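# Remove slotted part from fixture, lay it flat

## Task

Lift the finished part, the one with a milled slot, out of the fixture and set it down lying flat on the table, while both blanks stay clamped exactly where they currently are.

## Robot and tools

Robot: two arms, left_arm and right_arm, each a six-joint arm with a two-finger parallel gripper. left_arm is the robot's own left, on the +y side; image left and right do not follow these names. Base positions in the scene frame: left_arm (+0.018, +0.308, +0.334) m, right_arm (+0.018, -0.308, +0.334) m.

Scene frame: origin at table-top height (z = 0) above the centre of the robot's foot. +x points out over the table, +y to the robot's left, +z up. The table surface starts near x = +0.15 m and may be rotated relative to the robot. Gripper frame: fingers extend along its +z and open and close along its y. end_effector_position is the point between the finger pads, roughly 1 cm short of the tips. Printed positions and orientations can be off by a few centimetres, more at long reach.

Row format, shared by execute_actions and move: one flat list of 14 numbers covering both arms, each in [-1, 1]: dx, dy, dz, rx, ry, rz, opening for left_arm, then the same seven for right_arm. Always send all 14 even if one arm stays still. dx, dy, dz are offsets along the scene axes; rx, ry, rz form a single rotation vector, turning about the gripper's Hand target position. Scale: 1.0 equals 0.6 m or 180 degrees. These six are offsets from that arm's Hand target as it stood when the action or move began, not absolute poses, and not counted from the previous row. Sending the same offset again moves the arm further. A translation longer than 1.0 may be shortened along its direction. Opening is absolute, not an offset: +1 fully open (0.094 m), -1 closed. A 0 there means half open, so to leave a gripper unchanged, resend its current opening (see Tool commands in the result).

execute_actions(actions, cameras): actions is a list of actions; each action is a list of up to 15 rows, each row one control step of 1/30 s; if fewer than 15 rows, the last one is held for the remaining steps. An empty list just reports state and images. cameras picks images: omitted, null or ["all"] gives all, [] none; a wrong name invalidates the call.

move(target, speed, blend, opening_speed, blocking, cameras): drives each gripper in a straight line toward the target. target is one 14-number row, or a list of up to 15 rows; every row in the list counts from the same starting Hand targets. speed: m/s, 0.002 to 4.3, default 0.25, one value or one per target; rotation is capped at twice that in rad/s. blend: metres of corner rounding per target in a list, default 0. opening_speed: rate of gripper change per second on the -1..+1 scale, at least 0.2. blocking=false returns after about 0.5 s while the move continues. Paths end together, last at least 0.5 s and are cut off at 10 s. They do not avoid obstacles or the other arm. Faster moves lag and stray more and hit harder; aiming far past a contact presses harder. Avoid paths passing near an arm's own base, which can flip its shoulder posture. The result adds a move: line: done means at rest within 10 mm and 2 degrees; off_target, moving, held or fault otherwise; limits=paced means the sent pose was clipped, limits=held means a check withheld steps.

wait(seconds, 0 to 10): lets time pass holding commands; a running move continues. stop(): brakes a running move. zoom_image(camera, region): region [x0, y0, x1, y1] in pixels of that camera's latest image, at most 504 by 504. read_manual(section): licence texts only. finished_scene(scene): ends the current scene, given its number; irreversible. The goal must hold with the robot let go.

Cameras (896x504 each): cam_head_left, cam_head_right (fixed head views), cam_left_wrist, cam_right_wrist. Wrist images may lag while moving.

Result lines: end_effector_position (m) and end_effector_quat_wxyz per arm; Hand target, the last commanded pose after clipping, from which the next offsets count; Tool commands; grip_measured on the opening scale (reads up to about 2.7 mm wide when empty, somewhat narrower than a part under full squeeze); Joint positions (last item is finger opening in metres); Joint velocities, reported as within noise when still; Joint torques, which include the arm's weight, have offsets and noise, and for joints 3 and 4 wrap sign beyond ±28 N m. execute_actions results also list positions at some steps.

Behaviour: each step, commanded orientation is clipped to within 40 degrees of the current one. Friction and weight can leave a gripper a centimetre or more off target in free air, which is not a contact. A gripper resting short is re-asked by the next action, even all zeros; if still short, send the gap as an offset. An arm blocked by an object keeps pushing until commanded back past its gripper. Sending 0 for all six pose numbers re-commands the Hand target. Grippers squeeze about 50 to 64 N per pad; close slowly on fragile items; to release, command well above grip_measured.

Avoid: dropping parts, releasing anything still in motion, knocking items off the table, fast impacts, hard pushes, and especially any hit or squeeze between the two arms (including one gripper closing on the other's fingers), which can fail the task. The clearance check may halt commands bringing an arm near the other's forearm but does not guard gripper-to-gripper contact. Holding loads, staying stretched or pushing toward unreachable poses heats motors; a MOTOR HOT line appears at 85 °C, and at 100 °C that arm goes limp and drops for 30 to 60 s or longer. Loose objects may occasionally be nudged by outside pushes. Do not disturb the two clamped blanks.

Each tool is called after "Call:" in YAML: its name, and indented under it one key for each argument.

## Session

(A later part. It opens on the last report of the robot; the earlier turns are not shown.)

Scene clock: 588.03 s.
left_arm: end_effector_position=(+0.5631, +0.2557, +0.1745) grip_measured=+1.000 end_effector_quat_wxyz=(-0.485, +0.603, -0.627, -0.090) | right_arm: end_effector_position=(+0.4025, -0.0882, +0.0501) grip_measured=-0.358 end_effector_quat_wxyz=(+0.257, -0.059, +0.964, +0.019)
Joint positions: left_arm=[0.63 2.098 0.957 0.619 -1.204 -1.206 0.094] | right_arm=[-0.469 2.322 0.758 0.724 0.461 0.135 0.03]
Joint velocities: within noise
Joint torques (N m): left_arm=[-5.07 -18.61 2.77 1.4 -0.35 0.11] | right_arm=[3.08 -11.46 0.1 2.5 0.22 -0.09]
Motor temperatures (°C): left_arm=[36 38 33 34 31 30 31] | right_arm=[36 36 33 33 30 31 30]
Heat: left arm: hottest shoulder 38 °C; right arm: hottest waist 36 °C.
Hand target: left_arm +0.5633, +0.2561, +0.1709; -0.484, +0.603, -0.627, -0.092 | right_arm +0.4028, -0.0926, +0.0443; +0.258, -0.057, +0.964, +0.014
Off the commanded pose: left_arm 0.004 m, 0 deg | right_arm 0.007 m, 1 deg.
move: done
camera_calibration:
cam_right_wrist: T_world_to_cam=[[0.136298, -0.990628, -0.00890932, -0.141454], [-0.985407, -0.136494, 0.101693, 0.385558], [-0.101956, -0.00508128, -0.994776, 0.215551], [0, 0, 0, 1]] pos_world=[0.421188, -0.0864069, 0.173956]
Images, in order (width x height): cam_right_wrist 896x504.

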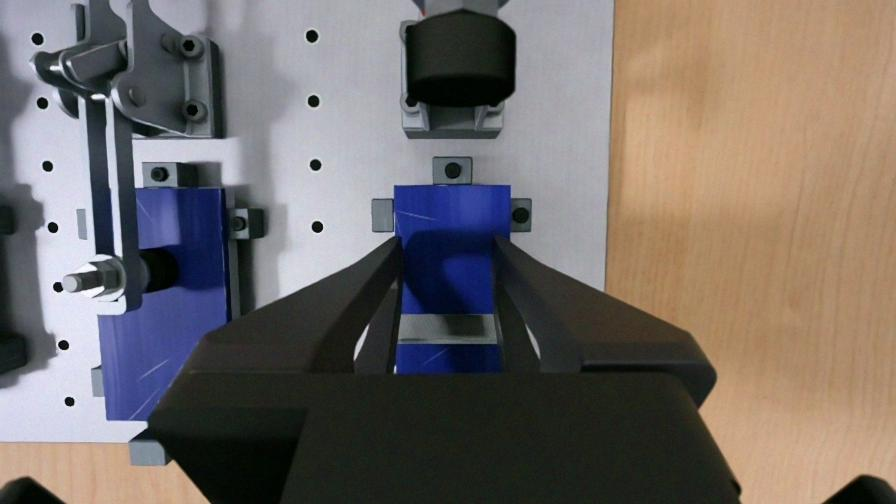

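Call:
move:
  target:
    - [0,0,0,0,0,0,1, 0.0,-0.001,0.0,0,0,0,0.1]
    - [0,0,0,0,0,0,1, 0.0,-0.001,-0.014,0,0,0,0.1]
  speed: 0.05
  opening_speed: 1
  cameras: ["cam_right_wrist"]

Call:
zoom_image:
  camera: "cam_right_wrist"
  region: [340, 140, 560, 390]

Scene clock: 602.53 s.
left_arm: end_effector_position=(+0.5631, +0.2557, +0.1745) grip_measured=+1.000 end_effector_quat_wxyz=(-0.485, +0.603, -0.627, -0.090) | right_arm: end_effector_position=(+0.4017, -0.0898, +0.0415) grip_measured=+0.099 end_effector_quat_wxyz=(+0.256, -0.059, +0.965, +0.016)
Joint positions: left_arm=[0.63 2.098 0.957 0.619 -1.204 -1.206 0.094] | right_arm=[-0.477 2.347 0.77 0.735 0.461 0.13 0.052]
Joint velocities: within noise
Joint torques (N m): left_arm=[-5.01 -18.61 2.76 1.42 -0.36 0.11] | right_arm=[2.9 -12.1 0.14 2.66 -0.11 -0.05]
Motor temperatures (°C): left_arm=[36 38 33 34 31 30 31] | right_arm=[36 36 33 33 30 31 30]
Heat: left arm: hottest shoulder 38 °C; right arm: hottest waist 36 °C.
Hand target: left_arm +0.5633, +0.2561, +0.1709; -0.484, +0.603, -0.627, -0.092 | right_arm +0.4030, -0.0933, +0.0359; +0.258, -0.057, +0.964, +0.014
Off the commanded pose: left_arm 0.004 m, 0 deg | right_arm 0.007 m, 0 deg.
move: done
camera_calibration:
cam_right_wrist: T_world_to_cam=[[0.133593, -0.991031, -0.003318, -0.142159], [-0.985569, -0.133206, 0.104446, 0.385613], [-0.103952, -0.0106831, -0.994525, 0.207333], [0, 0, 0, 1]] pos_world=[0.420592, -0.0873028, 0.16545]
Images, in order (width x height): cam_right_wrist 896x504.

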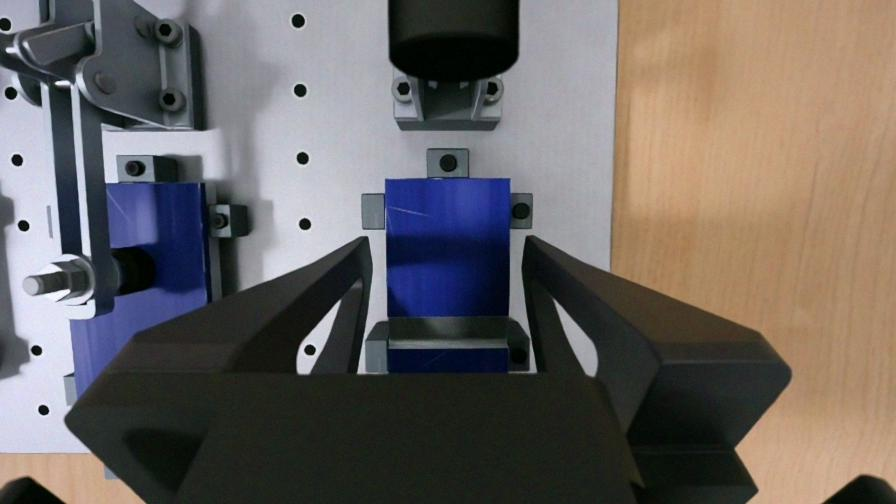

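Scaled by 2.016 from the camera's 896x504 image, which has a finer 1280x720 frame.

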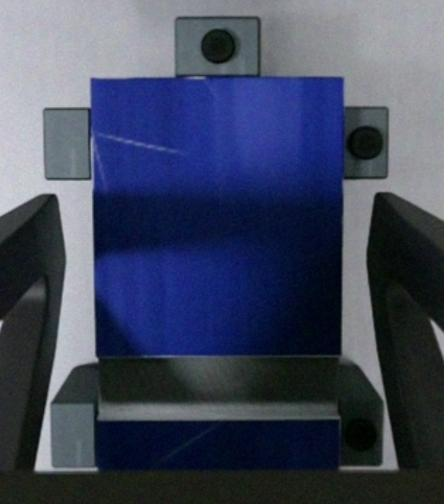

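Call:
move:
  target:
    - [0,0,0,0,0,0,1, 0.003,0,0.012,0,0,0,0.1]
    - [0,0,0,0,0,0,1, 0.003,0,0.012,0,0,0,-0.1]
  speed: 0.05
  opening_speed: 0.4
  cameras: ["cam_right_wrist"]

Call:
zoom_image:
  camera: "cam_right_wrist"
  region: [340, 140, 560, 390]

Scene clock: 648.67 s.
left_arm: end_effector_position=(+0.5631, +0.2557, +0.1745) grip_measured=+1.000 end_effector_quat_wxyz=(-0.485, +0.603, -0.627, -0.090) | right_arm: end_effector_position=(+0.4019, -0.0898, +0.0414) grip_measured=-0.098 end_effector_quat_wxyz=(+0.256, -0.059, +0.965, +0.016)
Joint positions: left_arm=[0.63 2.098 0.957 0.619 -1.204 -1.206 0.094] | right_arm=[-0.477 2.347 0.77 0.736 0.461 0.128 0.042]
Joint velocities: within noise
Joint torques (N m): left_arm=[-5.07 -18.61 2.73 1.42 -0.35 0.11] | right_arm=[3.25 -13.74 -0.75 2 0.01 -0.09]
Motor temperatures (°C): left_arm=[36 38 33 34 31 30 31] | right_arm=[36 36 33 33 29 31 30]
Heat: left arm: hottest shoulder 38 °C; right arm: hottest waist 36 °C.
Hand target: left_arm +0.5633, +0.2561, +0.1709; -0.484, +0.603, -0.627, -0.092 | right_arm +0.4046, -0.0934, +0.0430; +0.258, -0.057, +0.964, +0.014
Off the commanded pose: left_arm 0.004 m, 0 deg | right_arm 0.005 m, 0 deg.
move: done
camera_calibration:
cam_right_wrist: T_world_to_cam=[[0.134953, -0.990848, -0.00272498, -0.142726], [-0.985416, -0.1345, 0.104235, 0.385603], [-0.103648, -0.0113816, -0.994549, 0.206961], [0, 0, 0, 1]] pos_world=[0.420691, -0.0872004, 0.16525]
Images, in order (width x height): cam_right_wrist 896x504.

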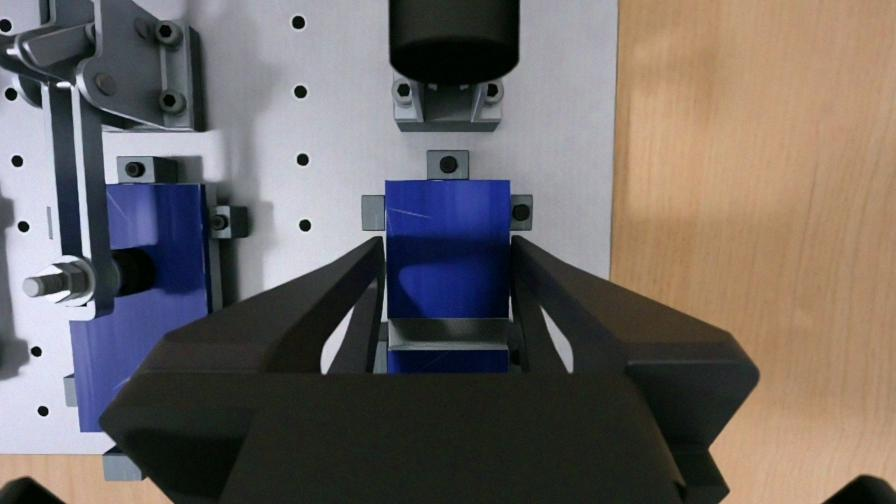

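Scaled by 2.016 from the camera's 896x504 image, which has a finer 1280x720 frame.

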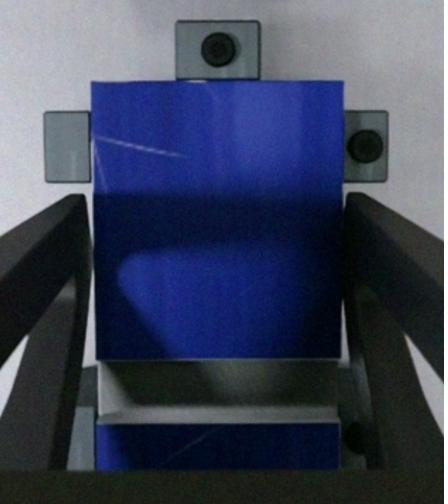

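Call:
move:
  target: [0,0,0,0,0,0,1, 0,0,0,0,0,0,-0.26]
  speed: 0.05
  opening_speed: 0.2
  cameras: ["cam_right_wrist"]

Call:
zoom_image:
  camera: "cam_right_wrist"
  region: [340, 140, 560, 390]

Scene clock: 655.30 s.
left_arm: end_effector_position=(+0.5631, +0.2557, +0.1745) grip_measured=+1.000 end_effector_quat_wxyz=(-0.485, +0.603, -0.627, -0.090) | right_arm: end_effector_position=(+0.4019, -0.0898, +0.0414) grip_measured=-0.176 end_effector_quat_wxyz=(+0.256, -0.059, +0.965, +0.016)
Joint positions: left_arm=[0.63 2.098 0.957 0.619 -1.204 -1.206 0.094] | right_arm=[-0.477 2.347 0.77 0.736 0.461 0.128 0.039]
Joint velocities: within noise
Joint torques (N m): left_arm=[-5.13 -18.67 2.76 1.4 -0.36 0.11] | right_arm=[2.9 -13.33 -0.77 1.95 0.03 -0.07]
Motor temperatures (°C): left_arm=[36 38 33 34 31 30 31] | right_arm=[36 36 33 33 29 31 30]
Heat: left arm: hottest shoulder 38 °C; right arm: hottest waist 36 °C.
Hand target: left_arm +0.5633, +0.2561, +0.1709; -0.484, +0.603, -0.627, -0.092 | right_arm +0.4046, -0.0934, +0.0430; +0.258, -0.057, +0.964, +0.014
Off the commanded pose: left_arm 0.004 m, 0 deg | right_arm 0.005 m, 0 deg.
move: done
camera_calibration:
cam_right_wrist: T_world_to_cam=[[0.134953, -0.990848, -0.00272498, -0.142726], [-0.985416, -0.1345, 0.104235, 0.385603], [-0.103648, -0.0113816, -0.994549, 0.206961], [0, 0, 0, 1]] pos_world=[0.420691, -0.0872004, 0.16525]
Images, in order (width x height): cam_right_wrist 896x504.

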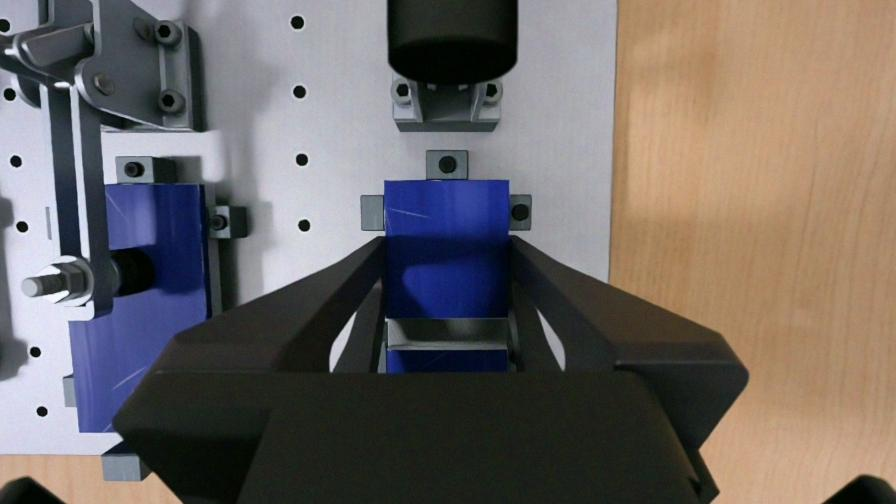

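Scaled by 2.016 from the camera's 896x504 image, which has a finer 1280x720 frame.

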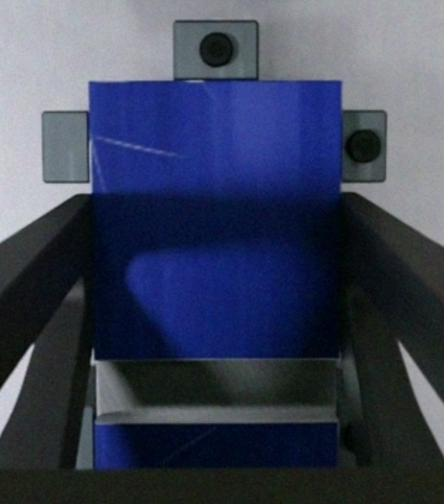

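Call:
move:
  target: [0,0,0,0,0,0,1, 0,0,0.09,0,0,0,-0.26]
  speed: 0.1
  cameras: ["cam_right_wrist","cam_head_left"]

Scene clock: 665.10 s.
left_arm: end_effector_position=(+0.5631, +0.2557, +0.1745) grip_measured=+1.000 end_effector_quat_wxyz=(-0.485, +0.603, -0.627, -0.090) | right_arm: end_effector_position=(+0.4043, -0.0975, +0.0895) grip_measured=-0.177 end_effector_quat_wxyz=(+0.255, -0.057, +0.965, +0.011)
Joint positions: left_arm=[0.63 2.098 0.957 0.619 -1.204 -1.206 0.094] | right_arm=[-0.45 2.19 0.693 0.64 0.49 0.155 0.039]
Joint velocities: within noise
Joint torques (N m): left_arm=[-5.13 -18.61 2.71 1.4 -0.34 0.11] | right_arm=[4.31 -14.04 -0.2 1.31 0.2 0.06]
Motor temperatures (°C): left_arm=[36 38 33 34 31 30 31] | right_arm=[36 36 33 33 29 31 30]
Heat: left arm: hottest shoulder 38 °C; right arm: hottest waist 36 °C.
Hand target: left_arm +0.5633, +0.2561, +0.1709; -0.484, +0.603, -0.627, -0.092 | right_arm +0.4046, -0.0933, +0.0971; +0.258, -0.057, +0.964, +0.014
Off the commanded pose: left_arm 0.004 m, 0 deg | right_arm 0.009 m, 1 deg.
move: done
camera_calibration:
cam_right_wrist: T_world_to_cam=[[0.127173, -0.991863, 0.005979, -0.148353], [-0.986284, -0.125814, 0.106844, 0.382979], [-0.105222, -0.0194846, -0.994258, 0.254739], [0, 0, 0, 1]] pos_world=[0.423397, -0.0939986, 0.213244]
Images, in order (width x height): cam_head_left 896x504, cam_right_wrist 896x504.

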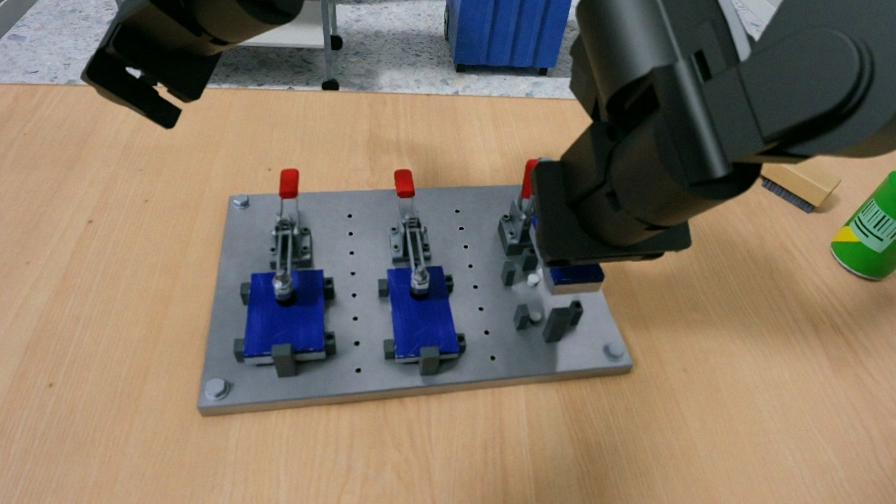

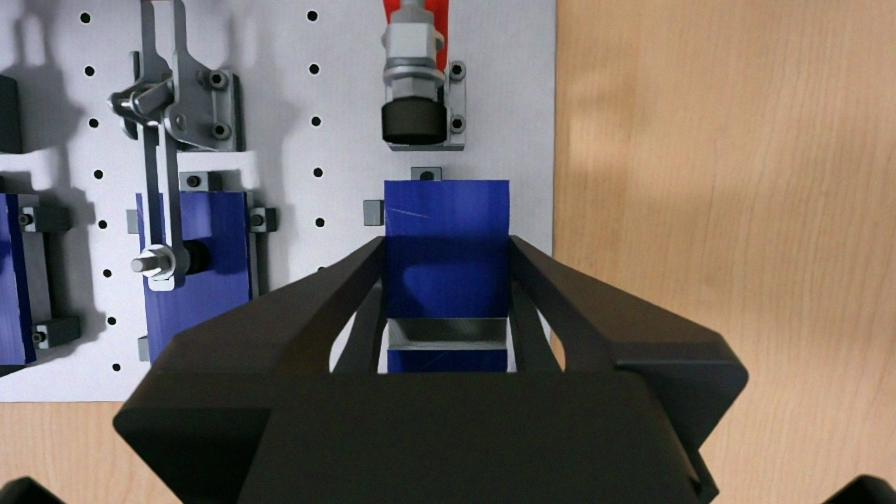

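Call:
move:
  target:
    - [0,0,0,0,0,0,1, 0,-0.02,0.05,0,0,0,-0.26]
    - [0,0,0,0,0,0,1, -0.03,-0.27,0.03,0,0,0,-0.26]
    - [0,0,0,0,0,0,1, -0.03,-0.27,-0.06,0,0,0,-0.26]
  speed: 0.2
  blend: 0.02
  cameras: ["cam_right_wrist","cam_head_left"]

Scene clock: 673.87 s.
left_arm: end_effector_position=(+0.5631, +0.2557, +0.1745) grip_measured=+1.000 end_effector_quat_wxyz=(-0.485, +0.603, -0.627, -0.090) | right_arm: end_effector_position=(+0.3816, -0.2518, +0.0604) grip_measured=-0.177 end_effector_quat_wxyz=(+0.248, -0.058, +0.967, +0.017)
Joint positions: left_arm=[0.63 2.098 0.957 0.619 -1.204 -1.206 0.094] | right_arm=[-0.884 2.213 0.516 0.934 0.173 -0.171 0.039]
Joint velocities: within noise
Joint torques (N m): left_arm=[-5.13 -18.67 2.73 1.4 -0.35 0.11] | right_arm=[1.32 -10.99 -2.47 2.8 -0.26 -0.13]
Motor temperatures (°C): left_arm=[36 38 33 34 31 30 31] | right_arm=[36 36 33 33 29 31 31]
Heat: left arm: hottest shoulder 38 °C; right arm: hottest waist 36 °C.
Hand target: left_arm +0.5633, +0.2561, +0.1709; -0.484, +0.603, -0.627, -0.092 | right_arm +0.3867, -0.2552, +0.0611; +0.258, -0.057, +0.964, +0.014
Off the commanded pose: left_arm 0.004 m, 0 deg | right_arm 0.006 m, 1 deg.
move: done; blend cut to 0.0162 m at target 1
camera_calibration:
cam_right_wrist: T_world_to_cam=[[0.133563, -0.991017, -0.0067261, -0.299787], [-0.983706, -0.133396, 0.120534, 0.340501], [-0.120349, -0.00948246, -0.992686, 0.228662], [0, 0, 0, 1]] pos_world=[0.402513, -0.249504, 0.183931]
Images, in order (width x height): cam_head_left 896x504, cam_right_wrist 896x504.

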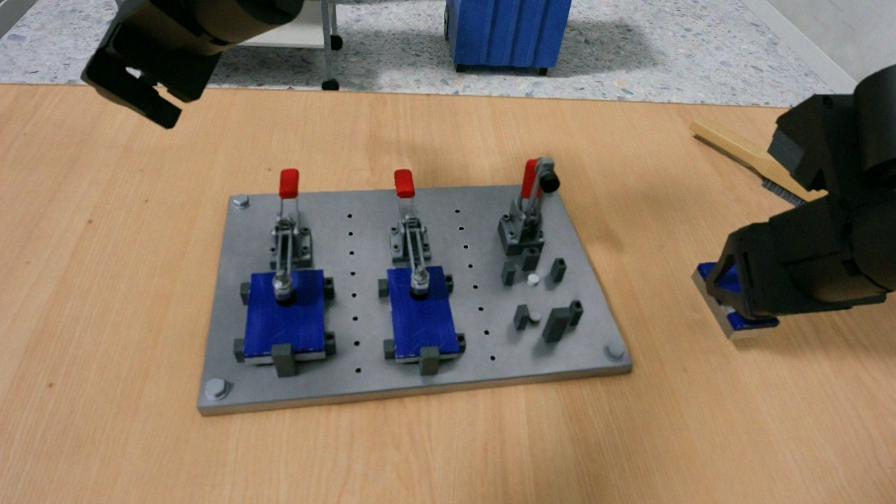

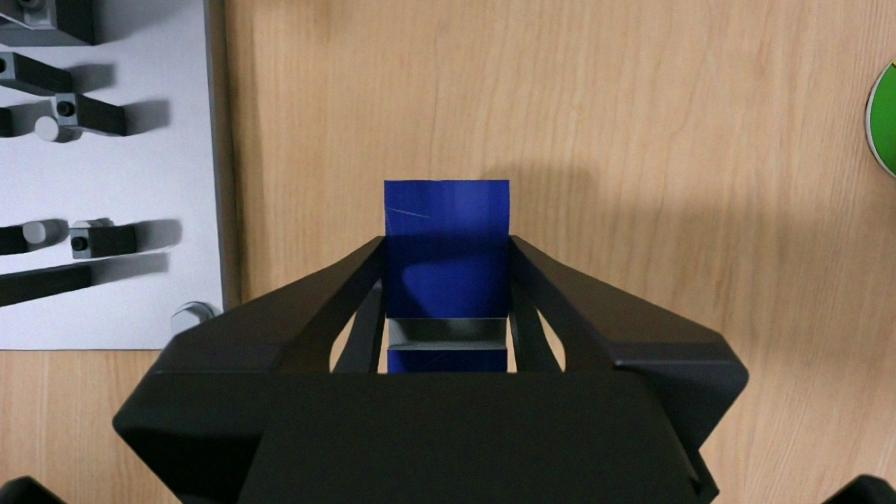

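Call:
move:
  target: [0,0,0,0,0,0,1, 0,0,-0.06,0,0,0,-0.26]
  speed: 0.08
  cameras: ["cam_right_wrist","cam_head_left"]

Call:
zoom_image:
  camera: "cam_head_left"
  region: [640, 220, 860, 380]

Scene clock: 681.73 s.
left_arm: end_effector_position=(+0.5631, +0.2557, +0.1745) grip_measured=+1.000 end_effector_quat_wxyz=(-0.485, +0.603, -0.627, -0.090) | right_arm: end_effector_position=(+0.3834, -0.2522, +0.0257) grip_measured=-0.177 end_effector_quat_wxyz=(+0.249, -0.058, +0.967, +0.017)
Joint positions: left_arm=[0.63 2.098 0.957 0.619 -1.204 -1.206 0.094] | right_arm=[-0.911 2.331 0.587 0.989 0.154 -0.189 0.039]
Joint velocities: within noise
Joint torques (N m): left_arm=[-5.07 -18.61 2.74 1.42 -0.35 0.11] | right_arm=[1.08 -10.46 -2.84 2.95 -0.26 -0.07]
Motor temperatures (°C): left_arm=[36 38 33 34 31 30 31] | right_arm=[36 36 33 33 29 31 31]
Heat: left arm: hottest shoulder 38 °C; right arm: hottest waist 36 °C.
Hand target: left_arm +0.5633, +0.2561, +0.1709; -0.484, +0.603, -0.627, -0.092 | right_arm +0.3867, -0.2552, +0.0250; +0.258, -0.057, +0.964, +0.014
Off the commanded pose: left_arm 0.004 m, 0 deg | right_arm 0.005 m, 1 deg.
move: done
camera_calibration:
cam_right_wrist: T_world_to_cam=[[0.132073, -0.991219, -0.00640019, -0.300003], [-0.984306, -0.131908, 0.117229, 0.347124], [-0.117044, -0.00918299, -0.993084, 0.193184], [0, 0, 0, 1]] pos_world=[0.403909, -0.249806, 0.149235]
Images, in order (width x height): cam_head_left 896x504, cam_right_wrist 896x504.

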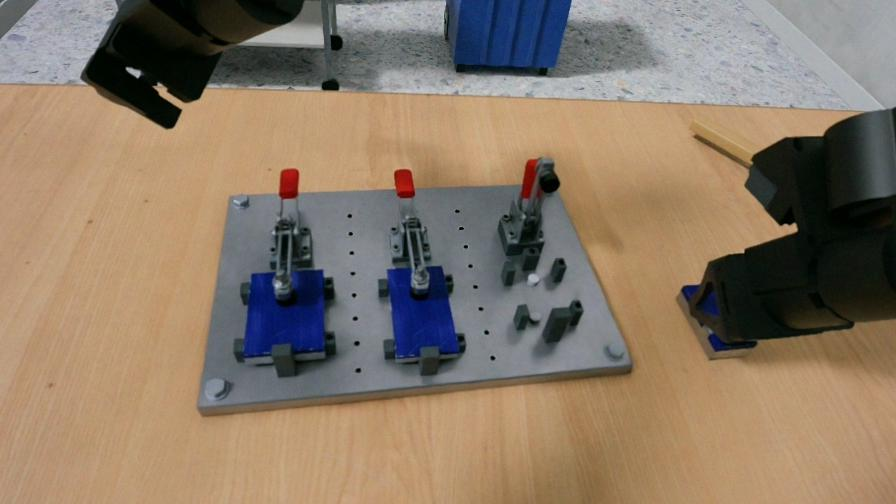

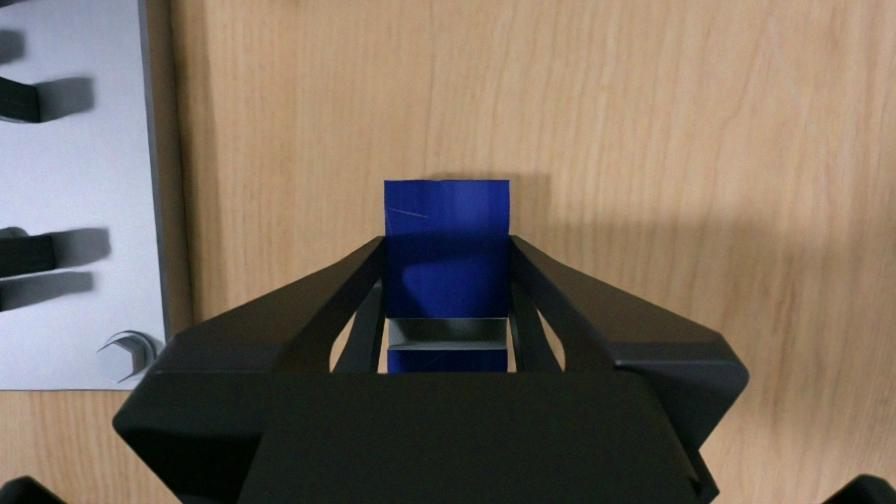

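Scaled by 2.291 from the camera's 896x504 image, which has a finer 1280x720 frame.

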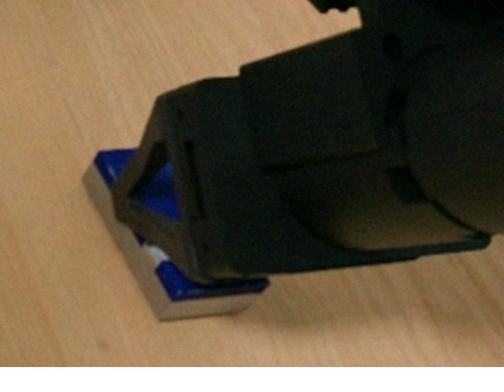

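Call:
move:
  target: [0,0,0,0,0,0,1, 0,0,-0.015,0,0,0,-0.26]
  speed: 0.05
  cameras: ["cam_right_wrist","cam_head_left"]

Call:
zoom_image:
  camera: "cam_head_left"
  region: [640, 220, 860, 380]

Scene clock: 688.10 s.
left_arm: end_effector_position=(+0.5631, +0.2557, +0.1745) grip_measured=+1.000 end_effector_quat_wxyz=(-0.485, +0.603, -0.627, -0.090) | right_arm: end_effector_position=(+0.3856, -0.2517, +0.0222) grip_measured=-0.177 end_effector_quat_wxyz=(+0.255, -0.057, +0.965, +0.018)
Joint positions: left_arm=[0.63 2.098 0.957 0.619 -1.204 -1.206 0.094] | right_arm=[-0.914 2.348 0.597 1.007 0.148 -0.191 0.039]
Joint velocities: within noise
Joint torques (N m): left_arm=[-5.19 -18.67 2.76 1.42 -0.35 0.11] | right_arm=[0.62 -9.7 -2.15 2.48 -0.21 -0.08]
Motor temperatures (°C): left_arm=[36 38 33 34 31 30 31] | right_arm=[36 36 33 33 29 31 31]
Heat: left arm: hottest shoulder 38 °C; right arm: hottest waist 36 °C.
Hand target: left_arm +0.5633, +0.2561, +0.1709; -0.484, +0.603, -0.627, -0.092 | right_arm +0.3866, -0.2553, +0.0160; +0.258, -0.057, +0.964, +0.014
Off the commanded pose: left_arm 0.004 m, 0 deg | right_arm 0.007 m, 1 deg.
move: done
camera_calibration:
cam_right_wrist: T_world_to_cam=[[0.131693, -0.991258, -0.00801348, -0.299752], [-0.985656, -0.131801, 0.10541, 0.35057], [-0.105544, -0.00598314, -0.994397, 0.186451], [0, 0, 0, 1]] pos_world=[0.404695, -0.249811, 0.146051]
Images, in order (width x height): cam_head_left 896x504, cam_right_wrist 896x504.

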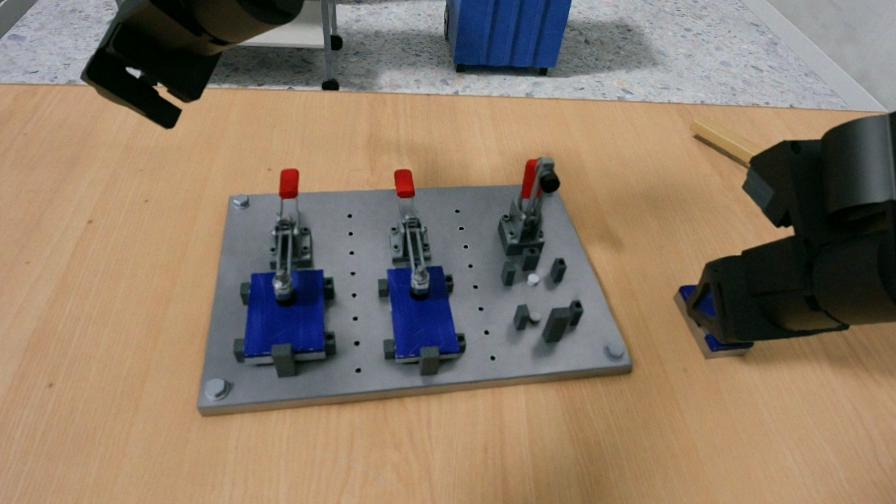

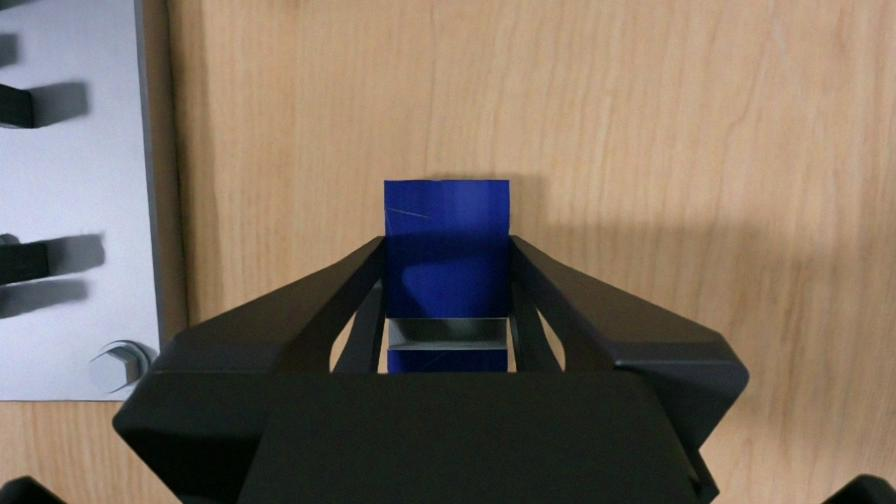

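Scaled by 2.291 from the camera's 896x504 image, which has a finer 1280x720 frame.

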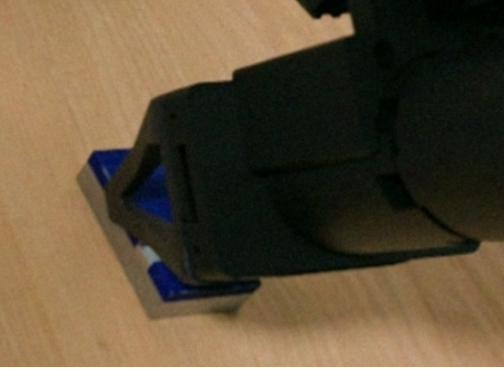

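Call:
move:
  target:
    - [0,0,0,0,0,0,1, 0,0,0.004,0,0,0,-0.26]
    - [0,0,0,0,0,0,1, 0,0,0.004,0,0,0,0.1]
    - [0,0,0,0,0,0,1, 0,0,0.2,0,0,0,0.1]
  speed: 0.1
  opening_speed: 0.5
  cameras: ["cam_right_wrist","cam_head_left"]

Scene clock: 698.93 s.
left_arm: end_effector_position=(+0.5631, +0.2557, +0.1745) grip_measured=+1.000 end_effector_quat_wxyz=(-0.485, +0.603, -0.627, -0.090) | right_arm: end_effector_position=(+0.3908, -0.2580, +0.1330) grip_measured=+0.099 end_effector_quat_wxyz=(+0.262, -0.056, +0.963, +0.012)
Joint positions: left_arm=[0.63 2.098 0.957 0.619 -1.204 -1.206 0.094] | right_arm=[-0.844 1.926 0.41 0.78 0.211 -0.147 0.052]
Joint velocities: within noise
Joint torques (N m): left_arm=[-5.13 -18.67 2.76 1.43 -0.35 0.11] | right_arm=[2.02 -11.34 -1.74 1.44 0 0.05]
Motor temperatures (°C): left_arm=[36 38 33 34 31 30 31] | right_arm=[36 36 33 33 29 31 31]
Heat: left arm: hottest shoulder 38 °C; right arm: hottest waist 36 °C.
Hand target: left_arm +0.5633, +0.2561, +0.1709; -0.484, +0.603, -0.627, -0.092 | right_arm +0.3866, -0.2553, +0.1361; +0.258, -0.057, +0.964, +0.014
Off the commanded pose: left_arm 0.004 m, 0 deg | right_arm 0.006 m, 1 deg.
move: done
camera_calibration:
cam_right_wrist: T_world_to_cam=[[0.126292, -0.991982, 0.00461632, -0.305596], [-0.987762, -0.125322, 0.0928442, 0.347373], [-0.0915213, -0.0162853, -0.99567, 0.289155], [0, 0, 0, 1]] pos_world=[0.40818, -0.254904, 0.257062]
Images, in order (width x height): cam_head_left 896x504, cam_right_wrist 896x504.

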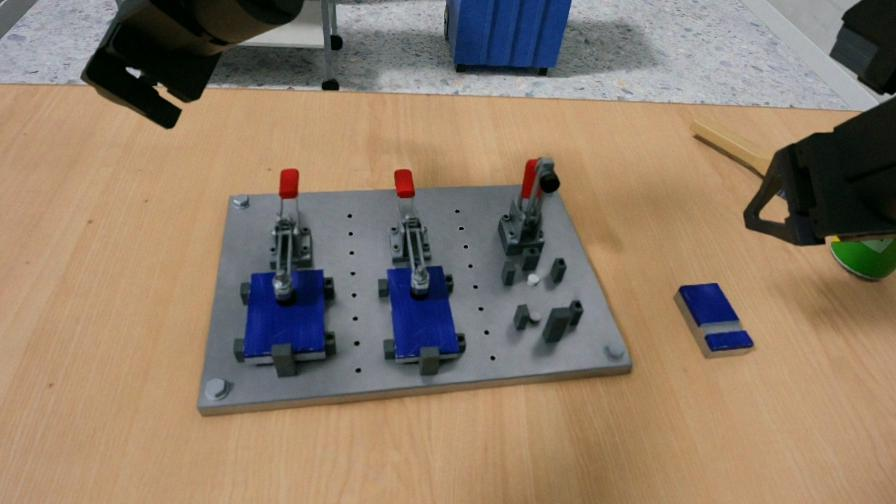

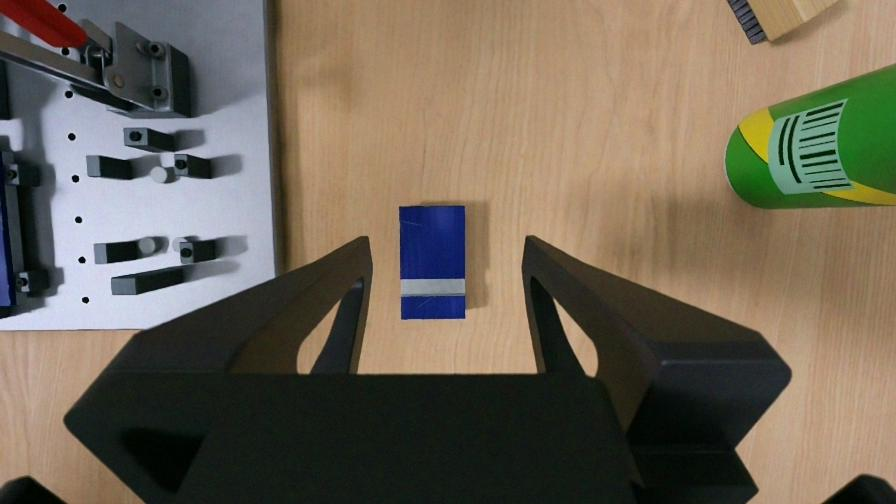

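Call:
finished_scene:
  scene: 1

The scene is finished: the task was done.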